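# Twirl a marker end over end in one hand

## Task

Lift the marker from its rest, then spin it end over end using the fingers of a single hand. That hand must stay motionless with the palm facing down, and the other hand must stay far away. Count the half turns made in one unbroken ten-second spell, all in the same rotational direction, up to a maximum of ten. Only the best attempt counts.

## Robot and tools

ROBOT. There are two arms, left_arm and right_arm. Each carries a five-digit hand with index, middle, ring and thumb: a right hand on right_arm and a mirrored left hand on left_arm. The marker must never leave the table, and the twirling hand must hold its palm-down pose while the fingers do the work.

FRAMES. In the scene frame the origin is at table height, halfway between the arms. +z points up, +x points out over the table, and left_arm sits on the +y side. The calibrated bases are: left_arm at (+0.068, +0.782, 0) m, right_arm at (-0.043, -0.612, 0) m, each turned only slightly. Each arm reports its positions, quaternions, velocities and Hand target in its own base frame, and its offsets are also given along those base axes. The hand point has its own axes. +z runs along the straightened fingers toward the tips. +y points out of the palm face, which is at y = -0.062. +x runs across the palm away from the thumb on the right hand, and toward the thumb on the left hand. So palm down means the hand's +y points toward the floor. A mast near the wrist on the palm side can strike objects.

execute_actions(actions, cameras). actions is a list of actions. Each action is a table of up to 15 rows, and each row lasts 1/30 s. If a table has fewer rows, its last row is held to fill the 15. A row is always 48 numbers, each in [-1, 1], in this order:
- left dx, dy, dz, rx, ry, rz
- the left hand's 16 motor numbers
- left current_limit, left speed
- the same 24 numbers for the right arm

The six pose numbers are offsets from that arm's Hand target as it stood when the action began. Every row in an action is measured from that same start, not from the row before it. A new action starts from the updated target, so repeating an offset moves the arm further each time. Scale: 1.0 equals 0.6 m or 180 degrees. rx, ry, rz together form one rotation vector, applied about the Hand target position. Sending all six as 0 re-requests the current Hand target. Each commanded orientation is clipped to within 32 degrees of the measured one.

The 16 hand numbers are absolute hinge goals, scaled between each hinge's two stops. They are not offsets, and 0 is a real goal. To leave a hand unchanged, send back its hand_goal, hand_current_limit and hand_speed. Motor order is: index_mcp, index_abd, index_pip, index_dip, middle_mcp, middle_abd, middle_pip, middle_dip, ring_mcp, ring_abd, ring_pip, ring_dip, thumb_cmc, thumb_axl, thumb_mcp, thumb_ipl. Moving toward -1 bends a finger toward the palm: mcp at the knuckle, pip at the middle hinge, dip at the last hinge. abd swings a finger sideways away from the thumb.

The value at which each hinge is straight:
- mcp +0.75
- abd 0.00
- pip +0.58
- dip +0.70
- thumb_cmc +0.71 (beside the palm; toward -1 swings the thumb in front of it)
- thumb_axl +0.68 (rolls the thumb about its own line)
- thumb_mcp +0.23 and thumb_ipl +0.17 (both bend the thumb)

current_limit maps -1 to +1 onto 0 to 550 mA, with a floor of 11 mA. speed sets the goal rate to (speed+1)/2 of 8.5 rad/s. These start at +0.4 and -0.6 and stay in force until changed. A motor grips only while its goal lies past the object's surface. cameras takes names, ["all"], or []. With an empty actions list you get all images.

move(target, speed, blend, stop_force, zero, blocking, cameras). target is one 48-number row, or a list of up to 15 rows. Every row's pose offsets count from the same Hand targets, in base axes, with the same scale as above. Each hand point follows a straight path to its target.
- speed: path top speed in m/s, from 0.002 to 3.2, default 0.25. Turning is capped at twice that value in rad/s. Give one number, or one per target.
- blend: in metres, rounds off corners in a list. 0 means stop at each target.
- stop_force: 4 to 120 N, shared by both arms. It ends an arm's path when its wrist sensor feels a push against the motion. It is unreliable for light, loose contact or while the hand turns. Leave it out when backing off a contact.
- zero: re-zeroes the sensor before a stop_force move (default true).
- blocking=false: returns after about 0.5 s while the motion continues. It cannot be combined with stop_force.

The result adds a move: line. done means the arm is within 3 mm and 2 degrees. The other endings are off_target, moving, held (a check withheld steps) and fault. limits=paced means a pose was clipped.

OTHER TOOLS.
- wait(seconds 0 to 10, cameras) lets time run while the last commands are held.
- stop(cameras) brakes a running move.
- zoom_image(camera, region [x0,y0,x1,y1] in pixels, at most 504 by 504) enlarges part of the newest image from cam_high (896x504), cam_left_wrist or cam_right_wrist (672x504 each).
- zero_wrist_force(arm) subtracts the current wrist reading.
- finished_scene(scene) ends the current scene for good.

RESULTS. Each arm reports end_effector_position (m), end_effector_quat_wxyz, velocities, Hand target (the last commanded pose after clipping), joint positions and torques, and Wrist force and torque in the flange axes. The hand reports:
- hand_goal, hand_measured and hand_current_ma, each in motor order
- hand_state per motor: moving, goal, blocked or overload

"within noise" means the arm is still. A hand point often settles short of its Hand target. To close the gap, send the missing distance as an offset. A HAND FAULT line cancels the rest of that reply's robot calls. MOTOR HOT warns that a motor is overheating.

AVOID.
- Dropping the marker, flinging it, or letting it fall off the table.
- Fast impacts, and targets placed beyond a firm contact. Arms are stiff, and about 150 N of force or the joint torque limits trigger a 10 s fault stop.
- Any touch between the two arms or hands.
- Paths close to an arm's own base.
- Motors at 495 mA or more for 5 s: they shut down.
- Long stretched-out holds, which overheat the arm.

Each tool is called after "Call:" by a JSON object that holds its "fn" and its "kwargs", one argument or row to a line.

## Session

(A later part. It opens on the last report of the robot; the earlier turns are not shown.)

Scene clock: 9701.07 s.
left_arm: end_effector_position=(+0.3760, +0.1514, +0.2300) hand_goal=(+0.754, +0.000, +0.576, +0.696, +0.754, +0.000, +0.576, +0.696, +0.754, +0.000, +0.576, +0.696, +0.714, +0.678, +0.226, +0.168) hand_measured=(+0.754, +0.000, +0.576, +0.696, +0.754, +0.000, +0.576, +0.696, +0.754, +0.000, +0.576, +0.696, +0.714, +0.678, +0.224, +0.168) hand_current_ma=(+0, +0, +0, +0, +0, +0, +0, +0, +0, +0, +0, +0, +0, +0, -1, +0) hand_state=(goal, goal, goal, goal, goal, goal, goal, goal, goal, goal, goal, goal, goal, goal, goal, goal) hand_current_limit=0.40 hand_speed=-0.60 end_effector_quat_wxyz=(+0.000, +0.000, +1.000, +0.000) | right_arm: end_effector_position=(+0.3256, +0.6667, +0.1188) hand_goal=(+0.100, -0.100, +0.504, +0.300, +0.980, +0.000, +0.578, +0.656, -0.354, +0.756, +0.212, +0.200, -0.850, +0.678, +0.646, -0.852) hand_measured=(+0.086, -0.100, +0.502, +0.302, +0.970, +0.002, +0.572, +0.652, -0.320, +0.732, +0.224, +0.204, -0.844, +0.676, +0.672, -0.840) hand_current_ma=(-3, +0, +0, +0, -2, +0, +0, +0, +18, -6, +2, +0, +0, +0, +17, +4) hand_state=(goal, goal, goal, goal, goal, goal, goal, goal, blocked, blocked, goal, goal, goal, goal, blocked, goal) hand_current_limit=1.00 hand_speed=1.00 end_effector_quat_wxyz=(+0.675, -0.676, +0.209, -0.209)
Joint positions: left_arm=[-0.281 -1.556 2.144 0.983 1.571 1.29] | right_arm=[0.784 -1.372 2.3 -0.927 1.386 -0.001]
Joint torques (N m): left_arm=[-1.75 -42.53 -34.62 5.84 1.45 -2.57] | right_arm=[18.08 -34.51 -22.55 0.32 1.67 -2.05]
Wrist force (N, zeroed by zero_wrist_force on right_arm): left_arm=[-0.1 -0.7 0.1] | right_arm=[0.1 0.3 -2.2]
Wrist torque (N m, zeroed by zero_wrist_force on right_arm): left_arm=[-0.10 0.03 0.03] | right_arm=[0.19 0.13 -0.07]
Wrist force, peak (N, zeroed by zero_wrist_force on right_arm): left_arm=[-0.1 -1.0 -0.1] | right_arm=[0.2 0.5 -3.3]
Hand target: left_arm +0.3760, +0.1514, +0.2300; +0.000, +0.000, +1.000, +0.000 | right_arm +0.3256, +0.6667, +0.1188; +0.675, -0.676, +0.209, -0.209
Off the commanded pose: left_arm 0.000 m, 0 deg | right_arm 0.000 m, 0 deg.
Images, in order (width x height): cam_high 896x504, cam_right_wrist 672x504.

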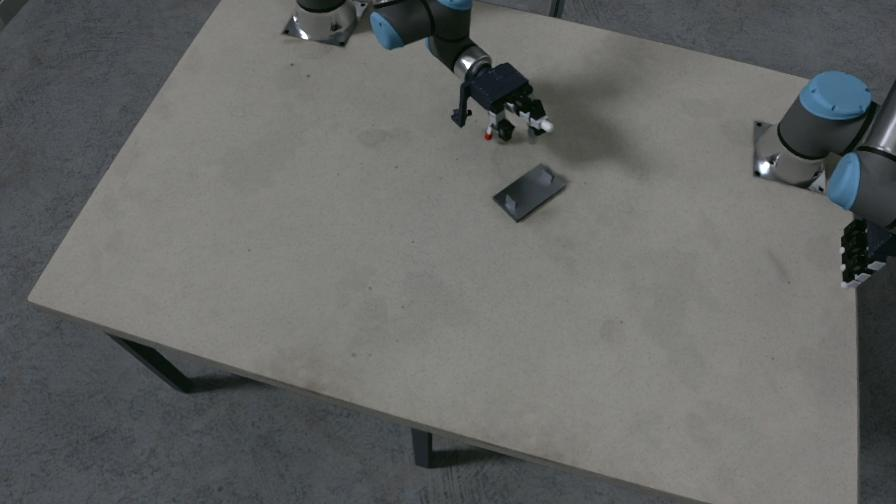

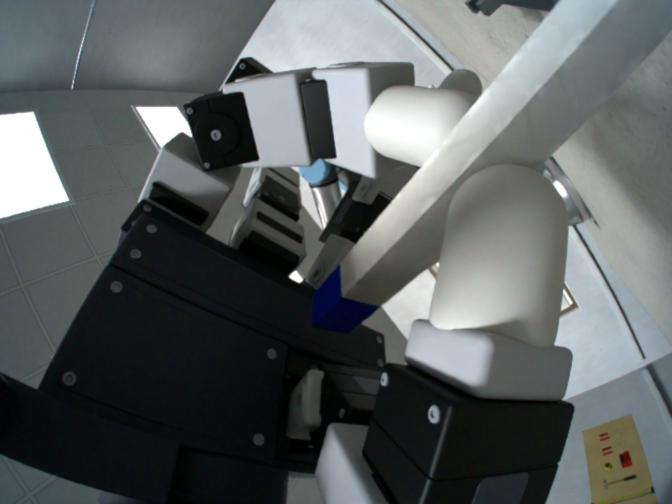

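Call:
{"fn": "move", "kwargs": {
  "target": [0,0,0,0,0,0,0.754,0,0.576,0.696,0.754,0,0.576,0.696,0.754,0,0.576,0.696,0.714,0.678,0.226,0.168,0.4,-0.6,0,0,-0.05,0,0,0,0.70,0,0.504,0.30,0.98,0.0,0.577,0.656,-0.355,0.756,0.212,0.20,-0.850,0.677,0.645,-0.853,0.4,-0.6],
  "speed": 0.1,
  "cameras": ["cam_high"]
}}

Call:
{"fn": "zoom_image", "kwargs": {
  "camera": "cam_high",
  "region": [440, 60, 580, 160]
}}

Call:
{"fn": "move", "kwargs": {
  "target": [0,0,0,0,0,0,0.754,0,0.576,0.696,0.754,0,0.576,0.696,0.754,0,0.576,0.696,0.714,0.678,0.226,0.168,0.4,-0.6,0,0,-0.005,0,0,0,0.70,0,0.504,0.30,0.98,0.0,0.577,0.656,-0.355,0.756,0.212,0.20,-0.850,0.677,0.645,-0.853,0.4,-0.6],
  "speed": 0.01,
  "stop_force": 4,
  "cameras": ["cam_high","cam_right_wrist"]
}}

Call:
{"fn": "zoom_image", "kwargs": {
  "camera": "cam_high",
  "region": [440, 60, 580, 160]
}}

Scene clock: 9717.67 s.
left_arm: end_effector_position=(+0.3760, +0.1514, +0.2300) hand_goal=(+0.754, +0.000, +0.576, +0.696, +0.754, +0.000, +0.576, +0.696, +0.754, +0.000, +0.576, +0.696, +0.714, +0.678, +0.226, +0.168) hand_measured=(+0.754, +0.000, +0.576, +0.696, +0.754, +0.000, +0.576, +0.696, +0.754, +0.000, +0.576, +0.696, +0.714, +0.678, +0.224, +0.168) hand_current_ma=(+0, +0, +0, +0, +0, +0, +0, +0, +0, +0, +0, +0, +0, +0, -1, +0) hand_state=(goal, goal, goal, goal, goal, goal, goal, goal, goal, goal, goal, goal, goal, goal, goal, goal) hand_current_limit=0.40 hand_speed=-0.60 end_effector_quat_wxyz=(+0.000, +0.000, +1.000, +0.000) | right_arm: end_effector_position=(+0.3256, +0.6667, +0.0888) hand_goal=(+0.700, +0.000, +0.504, +0.300, +0.980, +0.000, +0.578, +0.656, -0.354, +0.756, +0.212, +0.200, -0.850, +0.678, +0.646, -0.852) hand_measured=(+0.678, -0.004, +0.502, +0.302, +0.970, +0.002, +0.572, +0.652, -0.320, +0.754, +0.230, +0.204, -0.850, +0.676, +0.672, -0.846) hand_current_ma=(-8, +0, +0, +0, -2, +0, +0, +0, +18, +0, +5, +0, +0, +0, +17, +1) hand_state=(blocked, goal, goal, goal, goal, goal, goal, goal, blocked, goal, goal, goal, goal, goal, blocked, goal) hand_current_limit=0.40 hand_speed=-0.60 end_effector_quat_wxyz=(+0.675, -0.676, +0.209, -0.209)
Joint positions: left_arm=[-0.281 -1.556 2.144 0.983 1.571 1.29] | right_arm=[0.784 -1.318 2.315 -0.996 1.386 -0.001]
Joint torques (N m): left_arm=[1.46 -43.49 -34.39 6.17 1.37 -2.69] | right_arm=[13.06 -42.32 -31.25 -0.31 -1.78 -2.27]
Wrist force (N, zeroed by zero_wrist_force on right_arm): left_arm=[-0.1 -0.8 -0.2] | right_arm=[0.3 0.0 -2.4]
Wrist torque (N m, zeroed by zero_wrist_force on right_arm): left_arm=[-0.09 0.03 0.03] | right_arm=[0.17 0.06 -0.02]
Wrist force, peak (N, zeroed by zero_wrist_force on right_arm): left_arm=[-0.2 -1.0 0.0] | right_arm=[-0.1 -3.2 -2.3]
Hand target: left_arm +0.3760, +0.1514, +0.2300; +0.000, +0.000, +1.000, +0.000 | right_arm +0.3256, +0.6667, +0.0888; +0.675, -0.676, +0.209, -0.209
Off the commanded pose: left_arm 0.000 m, 0 deg | right_arm 0.000 m, 0 deg.
move: done
Images, in order (width x height): cam_high 896x504.

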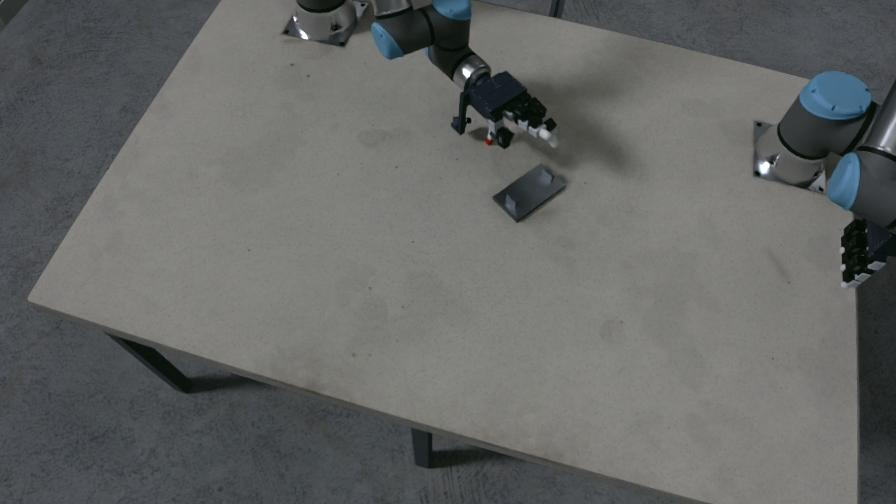

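Scaled by 3.600 from the camera's 896x504 image, which has a finer 1280x720 frame.

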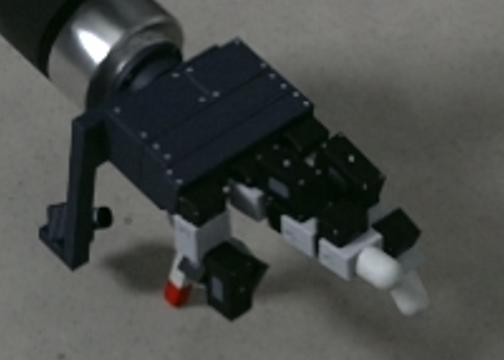

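Scene clock: 9718.77 s.
left_arm: end_effector_position=(+0.3760, +0.1514, +0.2300) hand_goal=(+0.754, +0.000, +0.576, +0.696, +0.754, +0.000, +0.576, +0.696, +0.754, +0.000, +0.576, +0.696, +0.714, +0.678, +0.226, +0.168) hand_measured=(+0.754, +0.000, +0.576, +0.696, +0.754, +0.000, +0.576, +0.696, +0.754, +0.000, +0.576, +0.696, +0.714, +0.678, +0.224, +0.168) hand_current_ma=(+0, +0, +0, +0, +0, +0, +0, +0, +0, +0, +0, +0, +0, +0, -1, +0) hand_state=(goal, goal, goal, goal, goal, goal, goal, goal, goal, goal, goal, goal, goal, goal, goal, goal) hand_current_limit=0.40 hand_speed=-0.60 end_effector_quat_wxyz=(+0.000, +0.000, +1.000, +0.000) | right_arm: end_effector_position=(+0.3256, +0.6667, +0.0858) hand_goal=(+0.700, +0.000, +0.504, +0.300, +0.980, +0.000, +0.578, +0.656, -0.354, +0.756, +0.212, +0.200, -0.850, +0.678, +0.646, -0.852) hand_measured=(+0.678, -0.004, +0.502, +0.302, +0.970, +0.002, +0.572, +0.652, -0.320, +0.762, +0.230, +0.204, -0.852, +0.676, +0.672, -0.850) hand_current_ma=(-8, +0, +0, +0, -2, +0, +0, +0, +18, +0, +5, +0, +0, +0, +17, +0) hand_state=(blocked, goal, goal, goal, goal, goal, goal, goal, blocked, goal, goal, goal, goal, goal, blocked, goal) hand_current_limit=0.40 hand_speed=-0.60 end_effector_quat_wxyz=(+0.675, -0.676, +0.209, -0.209)
Joint positions: left_arm=[-0.281 -1.556 2.144 0.983 1.571 1.29] | right_arm=[0.784 -1.312 2.316 -1.003 1.386 -0.001]
Joint torques (N m): left_arm=[-0.61 -43.6 -33.7 5.89 1.62 -2.74] | right_arm=[13.6 -53.07 -20.24 2.07 -2.23 -1.78]
Wrist force (N, zeroed by zero_wrist_force on right_arm): left_arm=[-0.1 -0.6 -0.2] | right_arm=[-0.3 -3.2 -2.6]
Wrist torque (N m, zeroed by zero_wrist_force on right_arm): left_arm=[-0.06 0.03 0.03] | right_arm=[-0.03 0.11 -0.09]
Wrist force, peak (N, zeroed by zero_wrist_force on right_arm): left_arm=[-0.5 -0.8 0.0] | right_arm=[-0.2 -3.8 -2.8]
Hand target: left_arm +0.3760, +0.1514, +0.2300; +0.000, +0.000, +1.000, +0.000 | right_arm +0.3256, +0.6667, +0.0858; +0.675, -0.676, +0.209, -0.209
Off the commanded pose: left_arm 0.000 m, 0 deg | right_arm 0.000 m, 0 deg.
move: done
Images, in order (width x height): cam_high 896x504, cam_right_wrist 672x504.

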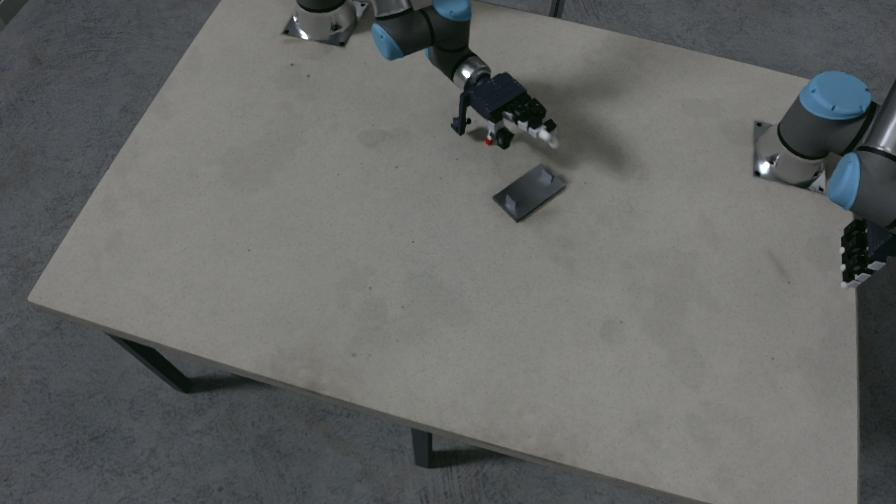

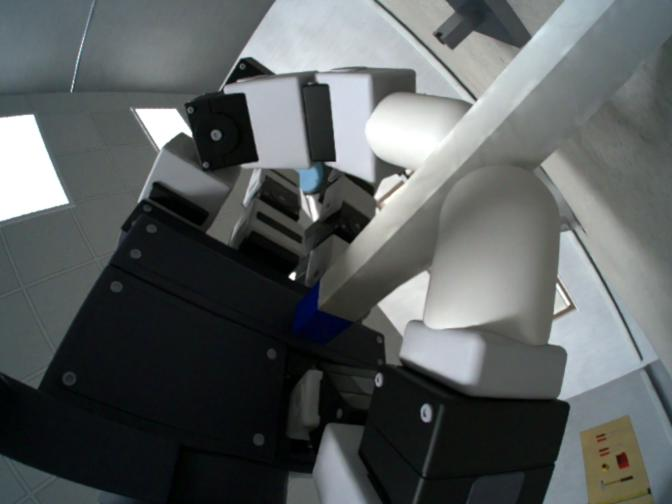

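Scaled by 3.600 from the camera's 896x504 image, which has a finer 1280x720 frame.

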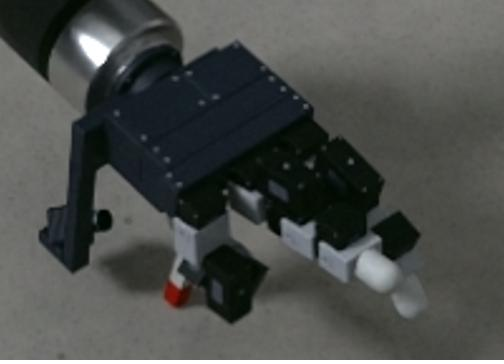

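Call:
{"fn": "move", "kwargs": {
  "target": [0,0,0,0,0,0,0.754,0,0.576,0.696,0.754,0,0.576,0.696,0.754,0,0.576,0.696,0.714,0.678,0.226,0.168,0.4,-0.6,0.0012,-0.0008,-0.005,0,0,0,0.70,0,0.504,0.30,0.98,0.0,0.577,0.656,-0.355,0.756,0.212,0.20,-0.850,0.677,0.645,-0.853,0.4,-0.6],
  "speed": 0.01,
  "stop_force": 6,
  "cameras": ["cam_high","cam_right_wrist"]
}}

Call:
{"fn": "zoom_image", "kwargs": {
  "camera": "cam_high",
  "region": [440, 60, 580, 160]
}}

Scene clock: 9740.67 s.
left_arm: end_effector_position=(+0.3760, +0.1514, +0.2300) hand_goal=(+0.754, +0.000, +0.576, +0.696, +0.754, +0.000, +0.576, +0.696, +0.754, +0.000, +0.576, +0.696, +0.714, +0.678, +0.226, +0.168) hand_measured=(+0.754, +0.000, +0.576, +0.696, +0.754, +0.000, +0.576, +0.696, +0.754, +0.000, +0.576, +0.696, +0.714, +0.678, +0.224, +0.168) hand_current_ma=(+0, +0, +0, +0, +0, +0, +0, +0, +0, +0, +0, +0, +0, +0, -1, +0) hand_state=(goal, goal, goal, goal, goal, goal, goal, goal, goal, goal, goal, goal, goal, goal, goal, goal) hand_current_limit=0.40 hand_speed=-0.60 end_effector_quat_wxyz=(+0.000, +0.000, +1.000, +0.000) | right_arm: end_effector_position=(+0.3263, +0.6663, +0.0831) hand_goal=(+0.700, +0.000, +0.504, +0.300, +0.980, +0.000, +0.578, +0.656, -0.354, +0.756, +0.212, +0.200, -0.850, +0.678, +0.646, -0.852) hand_measured=(+0.678, -0.004, +0.502, +0.302, +0.970, +0.002, +0.572, +0.652, -0.320, +0.764, +0.230, +0.206, -0.854, +0.676, +0.672, -0.852) hand_current_ma=(-8, +0, +0, +0, -2, +0, +0, +0, +18, +1, +5, +0, +0, +0, +17, +0) hand_state=(blocked, goal, goal, goal, goal, goal, goal, goal, blocked, goal, goal, goal, goal, goal, blocked, goal) hand_current_limit=0.40 hand_speed=-0.60 end_effector_quat_wxyz=(+0.675, -0.676, +0.209, -0.209)
Joint positions: left_arm=[-0.281 -1.556 2.144 0.983 1.571 1.29] | right_arm=[0.783 -1.307 2.318 -1.009 1.384 -0.001]
Joint torques (N m): left_arm=[-0.06 -45.37 -34.91 5.89 1.48 -2.48] | right_arm=[18.05 -52.24 -26.12 2.96 2.47 -0.01]
Wrist force (N, zeroed by zero_wrist_force on right_arm): left_arm=[0.0 -0.4 0.0] | right_arm=[-0.8 -8.5 -3.2]
Wrist torque (N m, zeroed by zero_wrist_force on right_arm): left_arm=[-0.06 0.03 0.02] | right_arm=[-0.37 0.15 -0.15]
Wrist force, peak (N, zeroed by zero_wrist_force on right_arm): left_arm=[-0.2 -0.9 -0.1] | right_arm=[-1.2 -13.4 -3.2]
Hand target: left_arm +0.3760, +0.1514, +0.2300; +0.000, +0.000, +1.000, +0.000 | right_arm +0.3263, +0.6663, +0.0831; +0.675, -0.676, +0.209, -0.209
Off the commanded pose: left_arm 0.000 m, 0 deg | right_arm 0.000 m, 0 deg.
move: contact (right_arm)
Images, in order (width x height): cam_high 896x504, cam_right_wrist 672x504.

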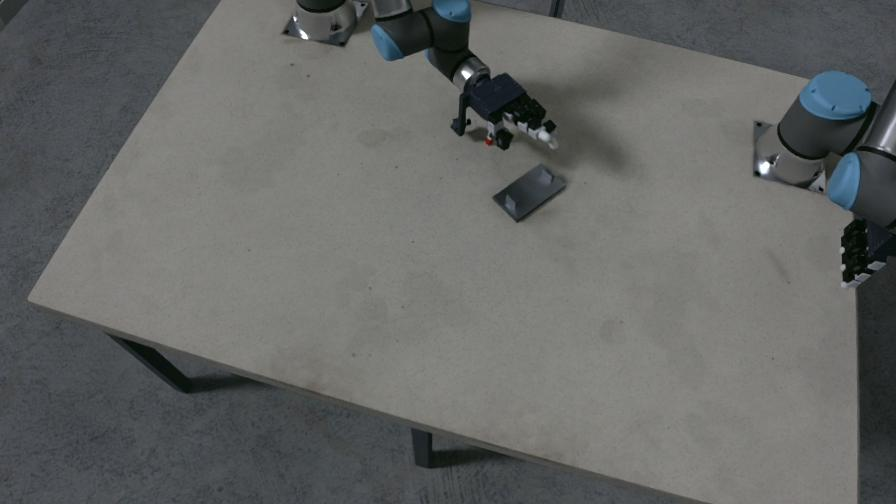

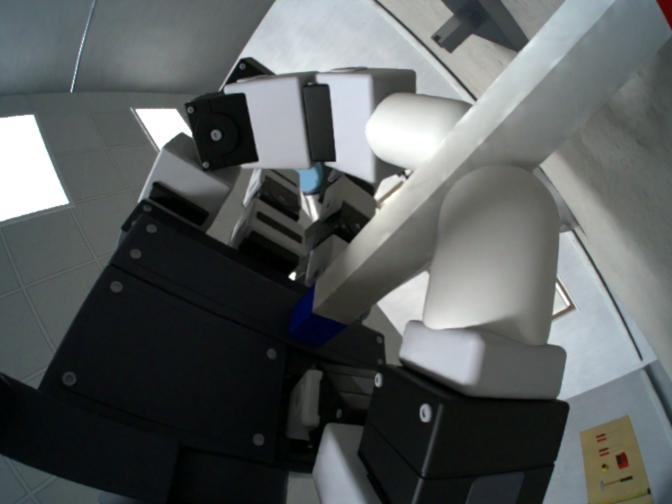

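Scaled by 3.600 from the camera's 896x504 image, which has a finer 1280x720 frame.

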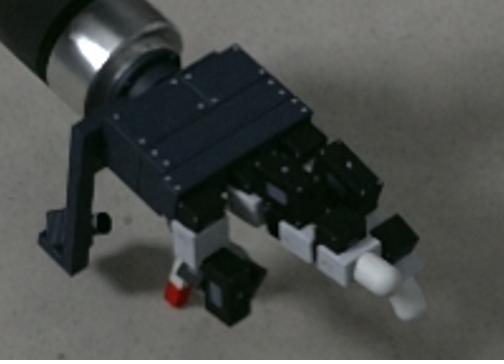

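Call:
{"fn": "move", "kwargs": {
  "target": [0,0,0,0,0,0,0.754,0,0.576,0.696,0.754,0,0.576,0.696,0.754,0,0.576,0.696,0.714,0.678,0.226,0.168,0.4,-0.6,0.0008,-0.0005,-0.0035,0,0,0,0.70,0,0.504,0.30,0.98,0.0,0.577,0.656,-0.355,0.756,0.212,0.20,-0.850,0.677,0.645,-0.853,0.4,-0.6],
  "speed": 0.005,
  "stop_force": 10,
  "cameras": ["cam_high","cam_right_wrist"]
}}

Call:
{"fn": "zoom_image", "kwargs": {
  "camera": "cam_high",
  "region": [440, 60, 580, 160]
}}

Scene clock: 9753.93 s.
left_arm: end_effector_position=(+0.3760, +0.1514, +0.2300) hand_goal=(+0.754, +0.000, +0.576, +0.696, +0.754, +0.000, +0.576, +0.696, +0.754, +0.000, +0.576, +0.696, +0.714, +0.678, +0.226, +0.168) hand_measured=(+0.754, +0.000, +0.576, +0.696, +0.754, +0.000, +0.576, +0.696, +0.754, +0.000, +0.576, +0.696, +0.714, +0.678, +0.224, +0.168) hand_current_ma=(+0, +0, +0, +0, +0, +0, +0, +0, +0, +0, +0, +0, +0, +0, -1, +0) hand_state=(goal, goal, goal, goal, goal, goal, goal, goal, goal, goal, goal, goal, goal, goal, goal, goal) hand_current_limit=0.40 hand_speed=-0.60 end_effector_quat_wxyz=(+0.000, +0.000, +1.000, +0.000) | right_arm: end_effector_position=(+0.3264, +0.6663, +0.0828) hand_goal=(+0.700, +0.000, +0.504, +0.300, +0.980, +0.000, +0.578, +0.656, -0.354, +0.756, +0.212, +0.200, -0.850, +0.678, +0.646, -0.852) hand_measured=(+0.678, -0.004, +0.502, +0.302, +0.970, +0.002, +0.572, +0.652, -0.320, +0.764, +0.230, +0.206, -0.854, +0.676, +0.674, -0.854) hand_current_ma=(-8, +0, +0, +0, -2, +0, +0, +0, +18, +1, +5, +0, +0, +0, +19, +0) hand_state=(blocked, goal, goal, goal, goal, goal, goal, goal, blocked, goal, goal, goal, goal, goal, blocked, goal) hand_current_limit=0.40 hand_speed=-0.60 end_effector_quat_wxyz=(+0.675, -0.676, +0.209, -0.209)
Joint positions: left_arm=[-0.281 -1.556 2.144 0.983 1.571 1.29] | right_arm=[0.783 -1.307 2.318 -1.01 1.384 -0.001]
Joint torques (N m): left_arm=[1.12 -43.22 -34.41 5.98 1.64 -2.63] | right_arm=[16.17 -46.9 -23.87 4.75 2.75 -0.14]
Wrist force (N, zeroed by zero_wrist_force on right_arm): left_arm=[-0.1 -0.8 0.2] | right_arm=[-1.6 -17.7 -3.7]
Wrist torque (N m, zeroed by zero_wrist_force on right_arm): left_arm=[-0.14 0.04 0.03] | right_arm=[-1.00 0.22 -0.34]
Wrist force, peak (N, zeroed by zero_wrist_force on right_arm): left_arm=[-0.3 -0.9 0.1] | right_arm=[-2.0 -22.0 -4.0]
Hand target: left_arm +0.3760, +0.1514, +0.2300; +0.000, +0.000, +1.000, +0.000 | right_arm +0.3264, +0.6664, +0.0828; +0.675, -0.676, +0.209, -0.209 (not the last commanded pose)
Off the commanded pose: left_arm 0.000 m, 0 deg | right_arm 0.002 m, 0 deg.
move: contact (right_arm)
Images, in order (width x height): cam_high 896x504, cam_right_wrist 672x504.

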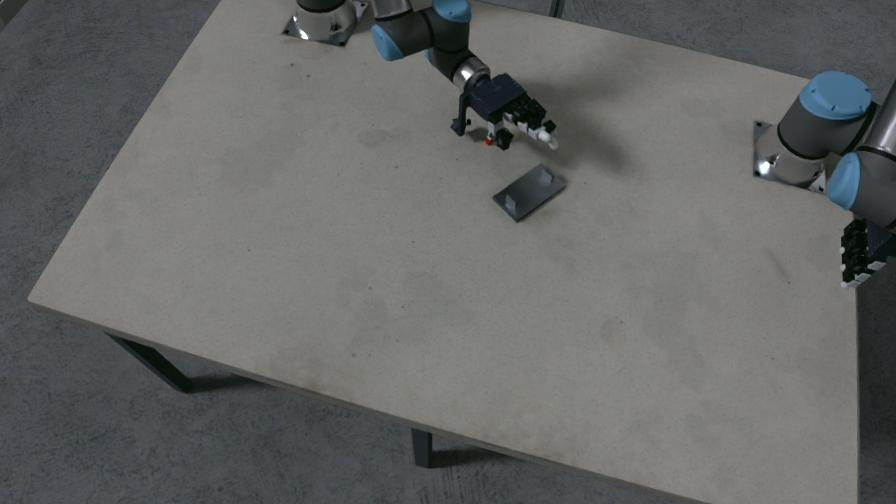

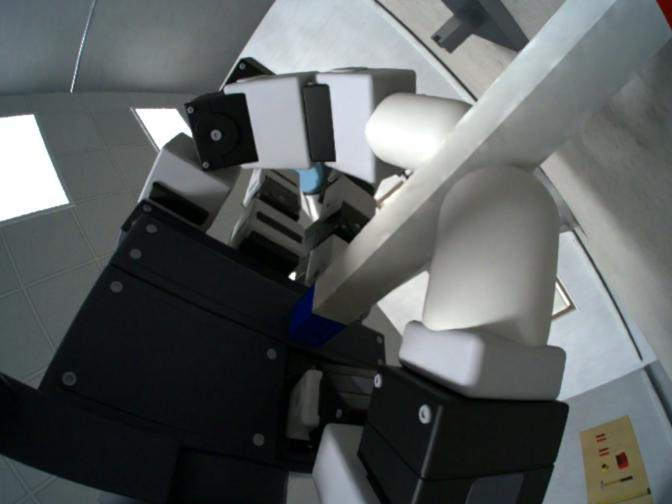

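Scaled by 3.600 from the camera's 896x504 image, which has a finer 1280x720 frame.

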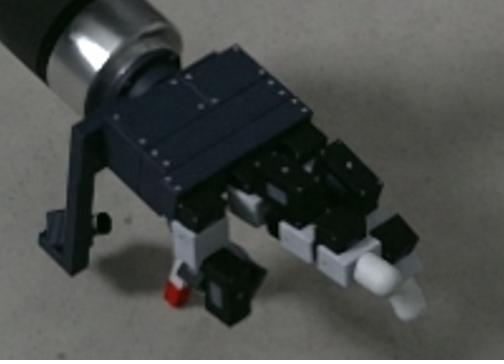

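Call:
{"fn": "move", "kwargs": {
  "target": [
    [0,0,0,0,0,0,0.754,0,0.576,0.696,0.754,0,0.576,0.696,0.754,0,0.576,0.696,0.714,0.678,0.226,0.168,0.4,-0.6,0,0,0.008,0,0,0,0.70,0,0.504,0.30,0.98,0.0,0.577,0.656,-0.355,0.756,0.212,0.20,-0.850,0.677,0.645,-0.853,0.4,-0.6],
    [0,0,0,0,0,0,0.754,0,0.576,0.696,0.754,0,0.576,0.696,0.754,0,0.576,0.696,0.714,0.678,0.226,0.168,0.4,-0.6,0,0,0.06,0,0,0,0.70,0,0.504,0.30,0.98,0.0,0.577,0.656,-0.355,0.756,0.212,0.20,-0.850,0.677,0.645,-0.853,0.4,-0.6]
  ],
  "speed": [0.01, 0.08],
  "cameras": ["cam_high","cam_right_wrist"]
}}

Call:
{"fn": "zoom_image", "kwargs": {
  "camera": "cam_high",
  "region": [440, 60, 580, 160]
}}

Scene clock: 9770.47 s.
left_arm: end_effector_position=(+0.3760, +0.1514, +0.2300) hand_goal=(+0.754, +0.000, +0.576, +0.696, +0.754, +0.000, +0.576, +0.696, +0.754, +0.000, +0.576, +0.696, +0.714, +0.678, +0.226, +0.168) hand_measured=(+0.754, +0.000, +0.576, +0.696, +0.754, +0.000, +0.576, +0.696, +0.754, +0.000, +0.576, +0.696, +0.714, +0.678, +0.224, +0.168) hand_current_ma=(+0, +0, +0, +0, +0, +0, +0, +0, +0, +0, +0, +0, +0, +0, -1, +0) hand_state=(goal, goal, goal, goal, goal, goal, goal, goal, goal, goal, goal, goal, goal, goal, goal, goal) hand_current_limit=0.40 hand_speed=-0.60 end_effector_quat_wxyz=(+0.000, +0.000, +1.000, +0.000) | right_arm: end_effector_position=(+0.3264, +0.6664, +0.1189) hand_goal=(+0.700, +0.000, +0.504, +0.300, +0.980, +0.000, +0.578, +0.656, -0.354, +0.756, +0.212, +0.200, -0.850, +0.678, +0.646, -0.852) hand_measured=(+0.680, -0.004, +0.502, +0.302, +0.970, +0.002, +0.572, +0.652, -0.320, +0.752, +0.230, +0.206, -0.850, +0.676, +0.672, -0.846) hand_current_ma=(-7, +0, +0, +0, -2, +0, +0, +0, +18, +0, +5, +1, +0, +0, +18, +1) hand_state=(blocked, goal, goal, goal, goal, goal, goal, goal, blocked, goal, goal, goal, goal, goal, blocked, goal) hand_current_limit=0.40 hand_speed=-0.60 end_effector_quat_wxyz=(+0.675, -0.676, +0.209, -0.209)
Joint positions: left_arm=[-0.281 -1.556 2.144 0.983 1.571 1.29] | right_arm=[0.783 -1.372 2.3 -0.927 1.384 -0.001]
Joint torques (N m): left_arm=[-0.05 -42.91 -33.76 6.05 1.79 -2.74] | right_arm=[8.9 -44.26 -20.05 -3.34 2.01 -0.77]
Wrist force (N, zeroed by zero_wrist_force on right_arm): left_arm=[-0.1 -0.5 -0.2] | right_arm=[0.1 0.5 -2.3]
Wrist torque (N m, zeroed by zero_wrist_force on right_arm): left_arm=[-0.06 0.03 0.03] | right_arm=[0.21 0.13 -0.07]
Wrist force, peak (N, zeroed by zero_wrist_force on right_arm): left_arm=[0.1 -0.9 0.0] | right_arm=[-1.5 -17.4 -3.7]
Hand target: left_arm +0.3760, +0.1514, +0.2300; +0.000, +0.000, +1.000, +0.000 | right_arm +0.3264, +0.6664, +0.1188; +0.675, -0.676, +0.209, -0.209
Off the commanded pose: left_arm 0.000 m, 0 deg | right_arm 0.000 m, 0 deg.
move: done
Images, in order (width x height): cam_high 896x504, cam_right_wrist 672x504.

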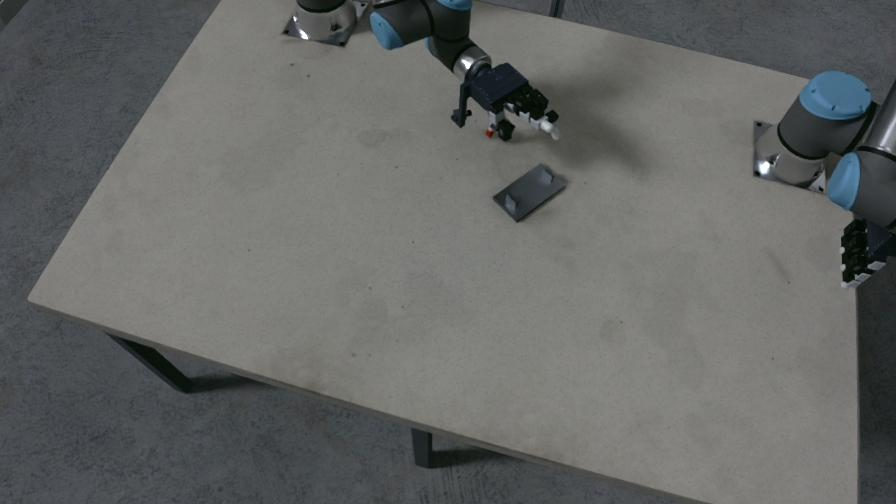

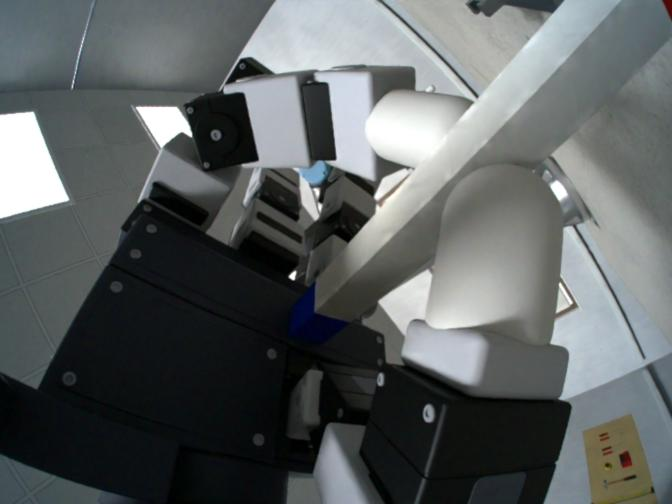

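Scaled by 3.600 from the camera's 896x504 image, which has a finer 1280x720 frame.

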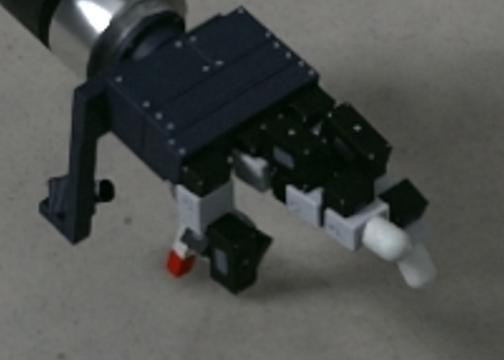

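Call:
{"fn": "move", "kwargs": {
  "target": [0,0,0,0,0,0,0.754,0,0.576,0.696,0.754,0,0.576,0.696,0.754,0,0.576,0.696,0.714,0.678,0.226,0.168,0.4,-0.6,0,0,-0.085,-0.0910,0.0637,0,0.70,0,0.504,0.30,0.98,0.0,0.577,0.656,-0.355,0.756,0.212,0.20,-0.850,0.677,0.645,-0.853,0.4,-0.6],
  "speed": 0.1
}}

Call:
{"fn": "move", "kwargs": {
  "target": [
    [0,0,0,0,0,0,0.754,0,0.576,0.696,0.754,0,0.576,0.696,0.754,0,0.576,0.696,0.714,0.678,0.226,0.168,0.4,-0.6,-0.0306,0.0210,-0.035,0,0,0,0.70,0,0.504,0.30,0.98,0.0,0.577,0.656,-0.355,0.756,0.212,0.20,-0.850,0.677,0.645,-0.853,0.4,-0.6],
    [0,0,0,0,0,0,0.754,0,0.576,0.696,0.754,0,0.576,0.696,0.754,0,0.576,0.696,0.714,0.678,0.226,0.168,0.4,-0.6,-0.0577,0.0396,-0.0657,0,0,0,0.70,0,0.504,0.30,0.98,0.0,0.577,0.656,-0.355,0.756,0.212,0.20,-0.850,0.677,0.645,-0.853,0.4,-0.6]
  ],
  "speed": 0.03,
  "stop_force": 5,
  "cameras": ["cam_right_wrist"]
}}

Call:
{"fn": "move", "kwargs": {
  "target": [0,0,0,0,0,0,0.754,0,0.576,0.696,0.754,0,0.576,0.696,0.754,0,0.576,0.696,0.714,0.678,0.226,0.168,0.4,-0.6,0.0577,-0.0396,0.15,0.0910,-0.0637,0,0.70,0,0.504,0.30,0.98,0.0,0.577,0.656,-0.355,0.756,0.212,0.20,-0.850,0.677,0.645,-0.853,0.4,-0.6],
  "speed": 0.1,
  "cameras": ["cam_high","cam_right_wrist"]
}}

Call:
{"fn": "zoom_image", "kwargs": {
  "camera": "cam_high",
  "region": [440, 60, 580, 160]
}}

Scene clock: 9786.20 s.
left_arm: end_effector_position=(+0.3760, +0.1514, +0.2300) hand_goal=(+0.754, +0.000, +0.576, +0.696, +0.754, +0.000, +0.576, +0.696, +0.754, +0.000, +0.576, +0.696, +0.714, +0.678, +0.226, +0.168) hand_measured=(+0.754, +0.000, +0.576, +0.696, +0.754, +0.000, +0.576, +0.696, +0.754, +0.000, +0.576, +0.696, +0.714, +0.678, +0.224, +0.168) hand_current_ma=(+0, +0, +0, +0, +0, +0, +0, +0, +0, +0, +0, +0, +0, +0, -1, +0) hand_state=(goal, goal, goal, goal, goal, goal, goal, goal, goal, goal, goal, goal, goal, goal, goal, goal) hand_current_limit=0.40 hand_speed=-0.60 end_effector_quat_wxyz=(+0.000, +0.000, +1.000, +0.000) | right_arm: end_effector_position=(+0.3264, +0.6664, +0.0678) hand_goal=(+0.700, +0.000, +0.504, +0.300, +0.980, +0.000, +0.578, +0.656, -0.354, +0.756, +0.212, +0.200, -0.850, +0.678, +0.646, -0.852) hand_measured=(+0.680, -0.004, +0.502, +0.302, +0.970, +0.002, +0.572, +0.652, -0.320, +0.752, +0.230, +0.206, -0.850, +0.676, +0.672, -0.846) hand_current_ma=(-7, +0, +0, +0, -2, +0, +0, +0, +18, +0, +5, +1, +0, +0, +17, +1) hand_state=(blocked, goal, goal, goal, goal, goal, goal, goal, blocked, goal, goal, goal, goal, goal, blocked, goal) hand_current_limit=0.40 hand_speed=-0.60 end_effector_quat_wxyz=(-0.548, +0.782, -0.243, +0.169)
Joint positions: left_arm=[-0.281 -1.556 2.144 0.983 1.571 1.29] | right_arm=[0.798 -1.291 2.13 -0.485 1.409 -0.057]
Joint torques (N m): left_arm=[-2.06 -43.88 -34.97 5.95 1.43 -2.56] | right_arm=[0.88 -58.01 -26.63 0.57 -3.11 2.39]
Wrist force (N, zeroed by zero_wrist_force on right_arm): left_arm=[-0.1 -0.5 -0.2] | right_arm=[0.1 0.5 -1.8]
Wrist torque (N m, zeroed by zero_wrist_force on right_arm): left_arm=[-0.06 0.03 0.03] | right_arm=[0.22 0.02 0.07]
Wrist force, peak (N, zeroed by zero_wrist_force on right_arm): left_arm=[-0.2 -0.9 0.1] | right_arm=[-0.1 0.7 -2.7]
Hand target: left_arm +0.3760, +0.1514, +0.2300; +0.000, +0.000, +1.000, +0.000 | right_arm +0.3264, +0.6664, +0.0678; -0.548, +0.782, -0.243, +0.169
Off the commanded pose: left_arm 0.000 m, 0 deg | right_arm 0.000 m, 0 deg.
move: done

Scene clock: 9789.27 s.
left_arm: end_effector_position=(+0.3760, +0.1514, +0.2300) hand_goal=(+0.754, +0.000, +0.576, +0.696, +0.754, +0.000, +0.576, +0.696, +0.754, +0.000, +0.576, +0.696, +0.714, +0.678, +0.226, +0.168) hand_measured=(+0.754, +0.000, +0.576, +0.696, +0.754, +0.000, +0.576, +0.696, +0.754, +0.000, +0.576, +0.696, +0.714, +0.678, +0.224, +0.168) hand_current_ma=(+0, +0, +0, +0, +0, +0, +0, +0, +0, +0, +0, +0, +0, +0, -1, +0) hand_state=(goal, goal, goal, goal, goal, goal, goal, goal, goal, goal, goal, goal, goal, goal, goal, goal) hand_current_limit=0.40 hand_speed=-0.60 end_effector_quat_wxyz=(+0.000, +0.000, +1.000, +0.000) | right_arm: end_effector_position=(+0.2917, +0.6901, +0.0284) hand_goal=(+0.700, +0.000, +0.504, +0.300, +0.980, +0.000, +0.578, +0.656, -0.354, +0.756, +0.212, +0.200, -0.850, +0.678, +0.646, -0.852) hand_measured=(+0.680, -0.004, +0.502, +0.302, +0.970, +0.002, +0.572, +0.652, -0.320, +0.740, +0.232, +0.210, -0.848, +0.676, +0.670, -0.848) hand_current_ma=(-7, +0, +0, +0, -2, +0, +0, +0, +18, -2, +6, +1, +0, +0, +14, +1) hand_state=(blocked, goal, goal, goal, goal, goal, goal, goal, blocked, goal, goal, goal, goal, goal, blocked, goal) hand_current_limit=0.40 hand_speed=-0.60 end_effector_quat_wxyz=(-0.548, +0.782, -0.243, +0.169)
Joint positions: left_arm=[-0.281 -1.556 2.144 0.983 1.571 1.29] | right_arm=[0.879 -1.223 2.134 -0.56 1.485 -0.028]
Joint torques (N m): left_arm=[-1.06 -42.22 -34.31 5.99 1.57 -2.35] | right_arm=[-19.63 -64.56 -32.97 3.34 -3.68 -1.47]
Wrist force (N, zeroed by zero_wrist_force on right_arm): left_arm=[0.1 -0.5 -0.1] | right_arm=[-0.2 0.3 -1.0]
Wrist torque (N m, zeroed by zero_wrist_force on right_arm): left_arm=[-0.07 0.00 0.05] | right_arm=[0.17 0.13 -0.12]
Wrist force, peak (N, zeroed by zero_wrist_force on right_arm): left_arm=[0.0 -0.9 0.0] | right_arm=[0.1 0.3 -2.2]
Hand target: left_arm +0.3760, +0.1514, +0.2300; +0.000, +0.000, +1.000, +0.000 | right_arm +0.2917, +0.6901, +0.0284; -0.548, +0.782, -0.243, +0.169
Off the commanded pose: left_arm 0.000 m, 0 deg | right_arm 0.000 m, 0 deg.
move: done
Images, in order (width x height): cam_right_wrist 672x504.

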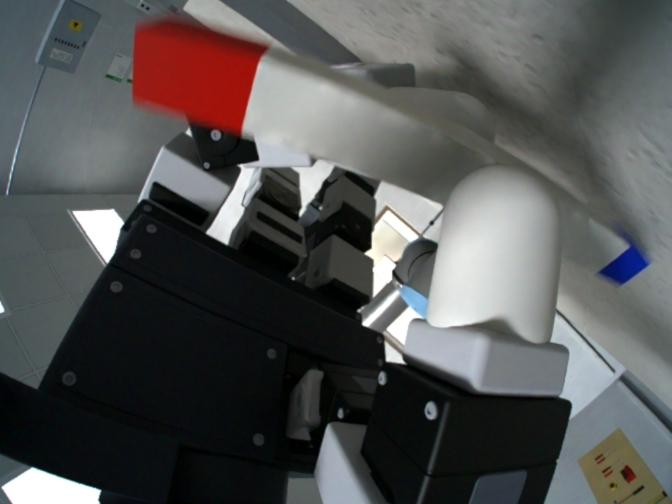

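Scene clock: 9791.43 s.
left_arm: end_effector_position=(+0.3760, +0.1514, +0.2300) hand_goal=(+0.754, +0.000, +0.576, +0.696, +0.754, +0.000, +0.576, +0.696, +0.754, +0.000, +0.576, +0.696, +0.714, +0.678, +0.226, +0.168) hand_measured=(+0.754, +0.000, +0.576, +0.696, +0.754, +0.000, +0.576, +0.696, +0.754, +0.000, +0.576, +0.696, +0.714, +0.678, +0.224, +0.168) hand_current_ma=(+0, +0, +0, +0, +0, +0, +0, +0, +0, +0, +0, +0, +0, +0, -1, +0) hand_state=(goal, goal, goal, goal, goal, goal, goal, goal, goal, goal, goal, goal, goal, goal, goal, goal) hand_current_limit=0.40 hand_speed=-0.60 end_effector_quat_wxyz=(+0.000, +0.000, +1.000, +0.000) | right_arm: end_effector_position=(+0.3264, +0.6663, +0.1184) hand_goal=(+0.700, +0.000, +0.504, +0.300, +0.980, +0.000, +0.578, +0.656, -0.354, +0.756, +0.212, +0.200, -0.850, +0.678, +0.646, -0.852) hand_measured=(+0.680, -0.004, +0.502, +0.302, +0.970, +0.002, +0.572, +0.652, -0.320, +0.740, +0.232, +0.210, -0.848, +0.676, +0.670, -0.848) hand_current_ma=(-7, +0, +0, +0, -2, +0, +0, +0, +18, -3, +6, +1, +0, +0, +14, +1) hand_state=(blocked, goal, goal, goal, goal, goal, goal, goal, blocked, goal, goal, goal, goal, goal, blocked, goal) hand_current_limit=0.40 hand_speed=-0.60 end_effector_quat_wxyz=(+0.675, -0.676, +0.209, -0.209)
Joint positions: left_arm=[-0.281 -1.556 2.144 0.983 1.571 1.29] | right_arm=[0.783 -1.372 2.301 -0.928 1.384 -0.001]
Joint torques (N m): left_arm=[0.57 -41.6 -33.71 5.98 1.45 -2.59] | right_arm=[20.47 -28.55 -32.02 -2.15 3.19 -2.75]
Wrist force (N, zeroed by zero_wrist_force on right_arm): left_arm=[-0.2 -0.6 0.2] | right_arm=[0.2 0.5 -2.2]
Wrist torque (N m, zeroed by zero_wrist_force on right_arm): left_arm=[-0.11 0.04 0.02] | right_arm=[0.20 0.11 -0.08]
Wrist force, peak (N, zeroed by zero_wrist_force on right_arm): left_arm=[0.1 -0.9 0.1] | right_arm=[0.4 0.3 -2.7]
Hand target: left_arm +0.3760, +0.1514, +0.2300; +0.000, +0.000, +1.000, +0.000 | right_arm +0.3264, +0.6664, +0.1184; +0.675, -0.676, +0.209, -0.209
Off the commanded pose: left_arm 0.000 m, 0 deg | right_arm 0.000 m, 0 deg.
move: done
Images, in order (width x height): cam_high 896x504, cam_right_wrist 672x504.

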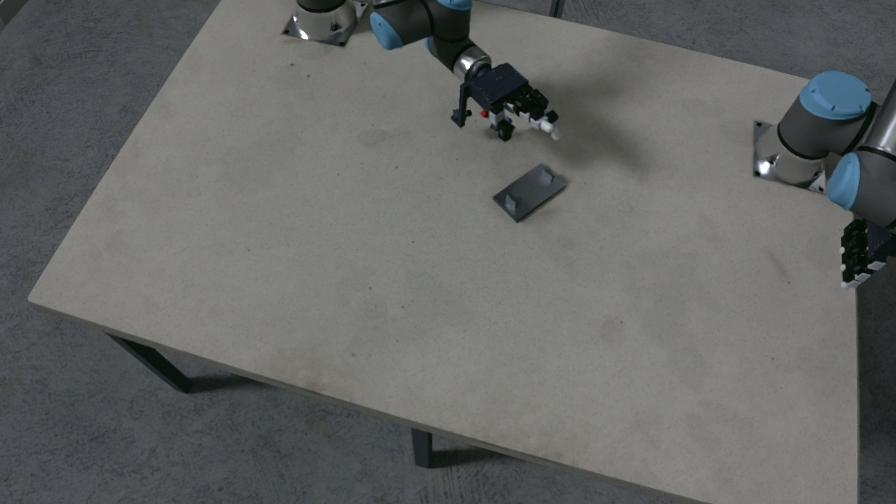

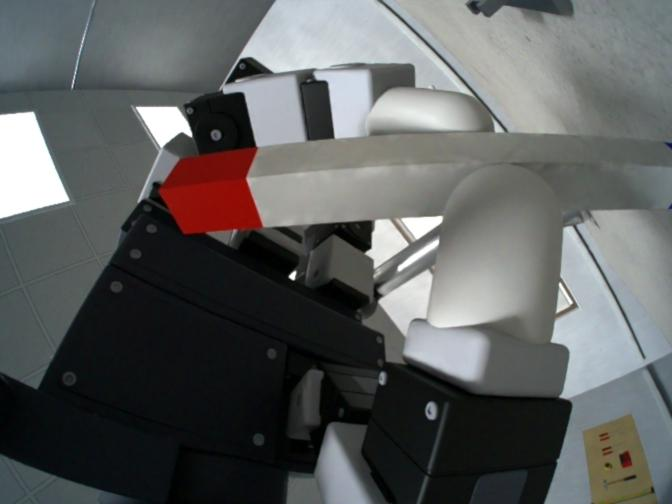

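Scaled by 3.600 from the camera's 896x504 image, which has a finer 1280x720 frame.

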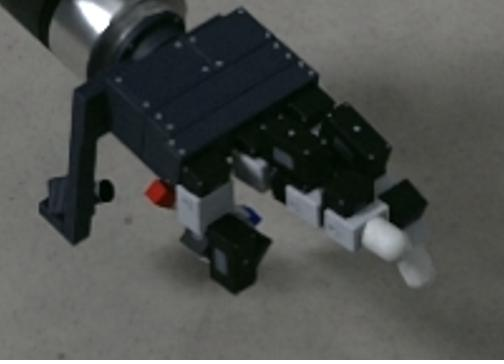

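Call:
{"fn": "execute_actions", "kwargs": {
  "actions": [
    [[0,0,0,0,0,0,0.754,0,0.576,0.696,0.754,0,0.576,0.696,0.754,0,0.576,0.696,0.714,0.678,0.226,0.168,0.4,-0.6,0,0,0,0,0,0,0.2,-0.045,0.504,-0.485,0.98,0.0,0.577,0.656,-0.355,0.756,0.212,0.20,-0.850,0.677,0.645,-0.853,0.4,-0.3]],
    [[0,0,0,0,0,0,0.754,0,0.576,0.696,0.754,0,0.576,0.696,0.754,0,0.576,0.696,0.714,0.678,0.226,0.168,0.4,-0.6,0,0,0,0,0,0,-0.487,-0.045,0.504,-0.485,0.98,0.0,0.577,0.656,-0.355,0.756,0.212,0.20,-0.850,0.677,0.645,-0.853,0.4,-0.4]],
    [[0,0,0,0,0,0,0.754,0,0.576,0.696,0.754,0,0.576,0.696,0.754,0,0.576,0.696,0.714,0.678,0.226,0.168,0.4,-0.6,0,0,0,0,0,0,-0.537,-0.129,0.504,-0.02,0.98,0.0,0.577,0.656,-0.355,0.756,0.212,0.20,-0.850,0.677,0.645,-0.853,0.4,-0.8]],
    [[0,0,0,0,0,0,0.754,0,0.576,0.696,0.754,0,0.576,0.696,0.754,0,0.576,0.696,0.714,0.678,0.226,0.168,0.4,-0.6,0,0,0,0,0,0,-0.59,-0.21,0.504,0.225,0.98,0.0,0.577,0.656,-0.355,0.756,0.212,0.20,-0.850,0.677,0.645,-0.853,0.4,-0.85]],
    [[0,0,0,0,0,0,0.754,0,0.576,0.696,0.754,0,0.576,0.696,0.754,0,0.576,0.696,0.714,0.678,0.226,0.168,0.4,-0.6,0,0,0,0,0,0,-0.618,-0.25,0.504,0.319,0.98,0.0,0.577,0.656,-0.355,0.756,0.212,0.20,-0.850,0.677,0.645,-0.853,0.4,-0.85]]
  ],
  "cameras": ["cam_high","cam_right_wrist"]
}}

Call:
{"fn": "zoom_image", "kwargs": {
  "camera": "cam_high",
  "region": [440, 60, 580, 160]
}}

Scene clock: 9828.80 s.
left_arm: end_effector_position=(+0.3760, +0.1514, +0.2300) hand_goal=(+0.754, +0.000, +0.576, +0.696, +0.754, +0.000, +0.576, +0.696, +0.754, +0.000, +0.576, +0.696, +0.714, +0.678, +0.226, +0.168) hand_measured=(+0.754, +0.000, +0.576, +0.696, +0.754, +0.000, +0.576, +0.696, +0.754, +0.000, +0.576, +0.696, +0.714, +0.678, +0.224, +0.168) hand_current_ma=(+0, +0, +0, +0, +0, +0, +0, +0, +0, +0, +0, +0, +0, +0, -1, +0) hand_state=(goal, goal, goal, goal, goal, goal, goal, goal, goal, goal, goal, goal, goal, goal, goal, goal) hand_current_limit=0.40 hand_speed=-0.60 end_effector_quat_wxyz=(+0.000, +0.000, +1.000, +0.000) | right_arm: end_effector_position=(+0.3264, +0.6664, +0.1184) hand_goal=(-0.618, -0.250, +0.504, +0.320, +0.980, +0.000, +0.578, +0.656, -0.354, +0.756, +0.212, +0.200, -0.850, +0.678, +0.646, -0.852) hand_measured=(-0.618, -0.240, +0.502, +0.316, +0.970, +0.002, +0.572, +0.652, -0.320, +0.740, +0.232, +0.210, -0.848, +0.676, +0.670, -0.846) hand_current_ma=(+0, +1, +0, +0, -2, +0, +0, +0, +18, -3, +6, +1, +0, +0, +14, +1) hand_state=(goal, goal, goal, goal, goal, goal, goal, goal, blocked, goal, goal, goal, goal, goal, blocked, goal) hand_current_limit=0.40 hand_speed=-0.85 end_effector_quat_wxyz=(+0.675, -0.676, +0.209, -0.209)
Joint positions: left_arm=[-0.281 -1.556 2.144 0.983 1.571 1.29] | right_arm=[0.783 -1.371 2.301 -0.928 1.384 -0.001]
Joint torques (N m): left_arm=[0.17 -43.15 -33.59 5.82 1.54 -2.54] | right_arm=[18.2 -25.37 -30.99 -2.1 3.07 -2.03]
Wrist force (N, zeroed by zero_wrist_force on right_arm): left_arm=[-0.1 -0.6 0.2] | right_arm=[0.0 0.5 -2.2]
Wrist torque (N m, zeroed by zero_wrist_force on right_arm): left_arm=[-0.10 0.04 0.03] | right_arm=[0.26 0.14 -0.07]
Wrist force, peak (N, zeroed by zero_wrist_force on right_arm): left_arm=[-0.1 -1.2 0.1] | right_arm=[0.5 0.2 -2.7]
Hand target: left_arm +0.3760, +0.1514, +0.2300; +0.000, +0.000, +1.000, +0.000 | right_arm +0.3264, +0.6664, +0.1184; +0.675, -0.676, +0.209, -0.209
Off the commanded pose: left_arm 0.000 m, 0 deg | right_arm 0.000 m, 0 deg.
Images, in order (width x height): cam_high 896x504, cam_right_wrist 672x504.

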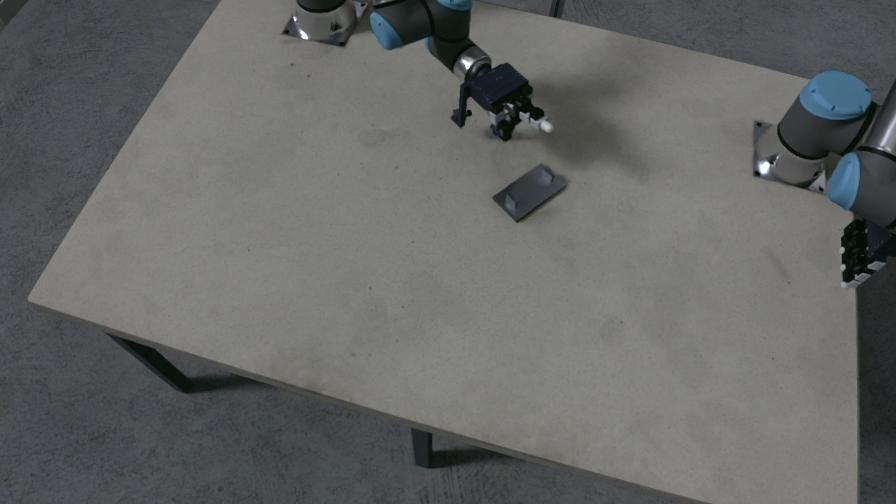

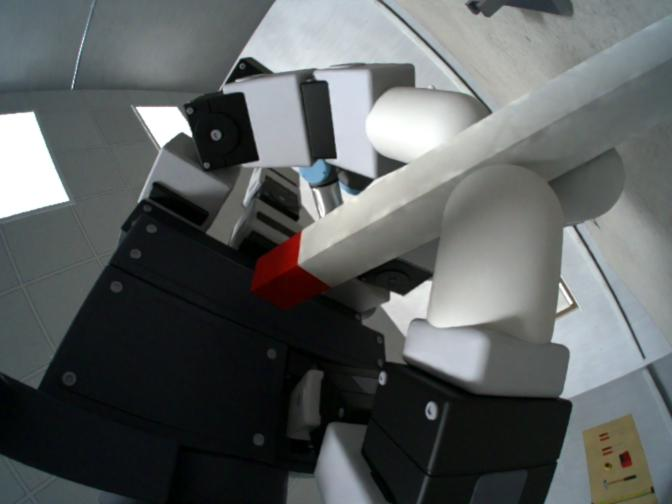

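Scaled by 3.600 from the camera's 896x504 image, which has a finer 1280x720 frame.

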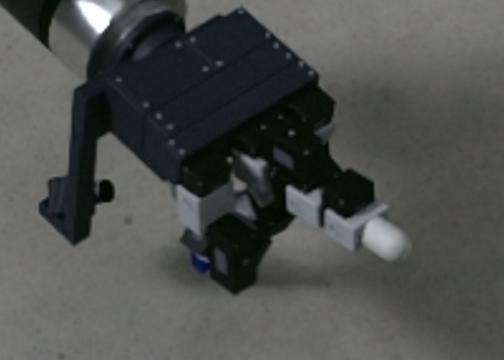

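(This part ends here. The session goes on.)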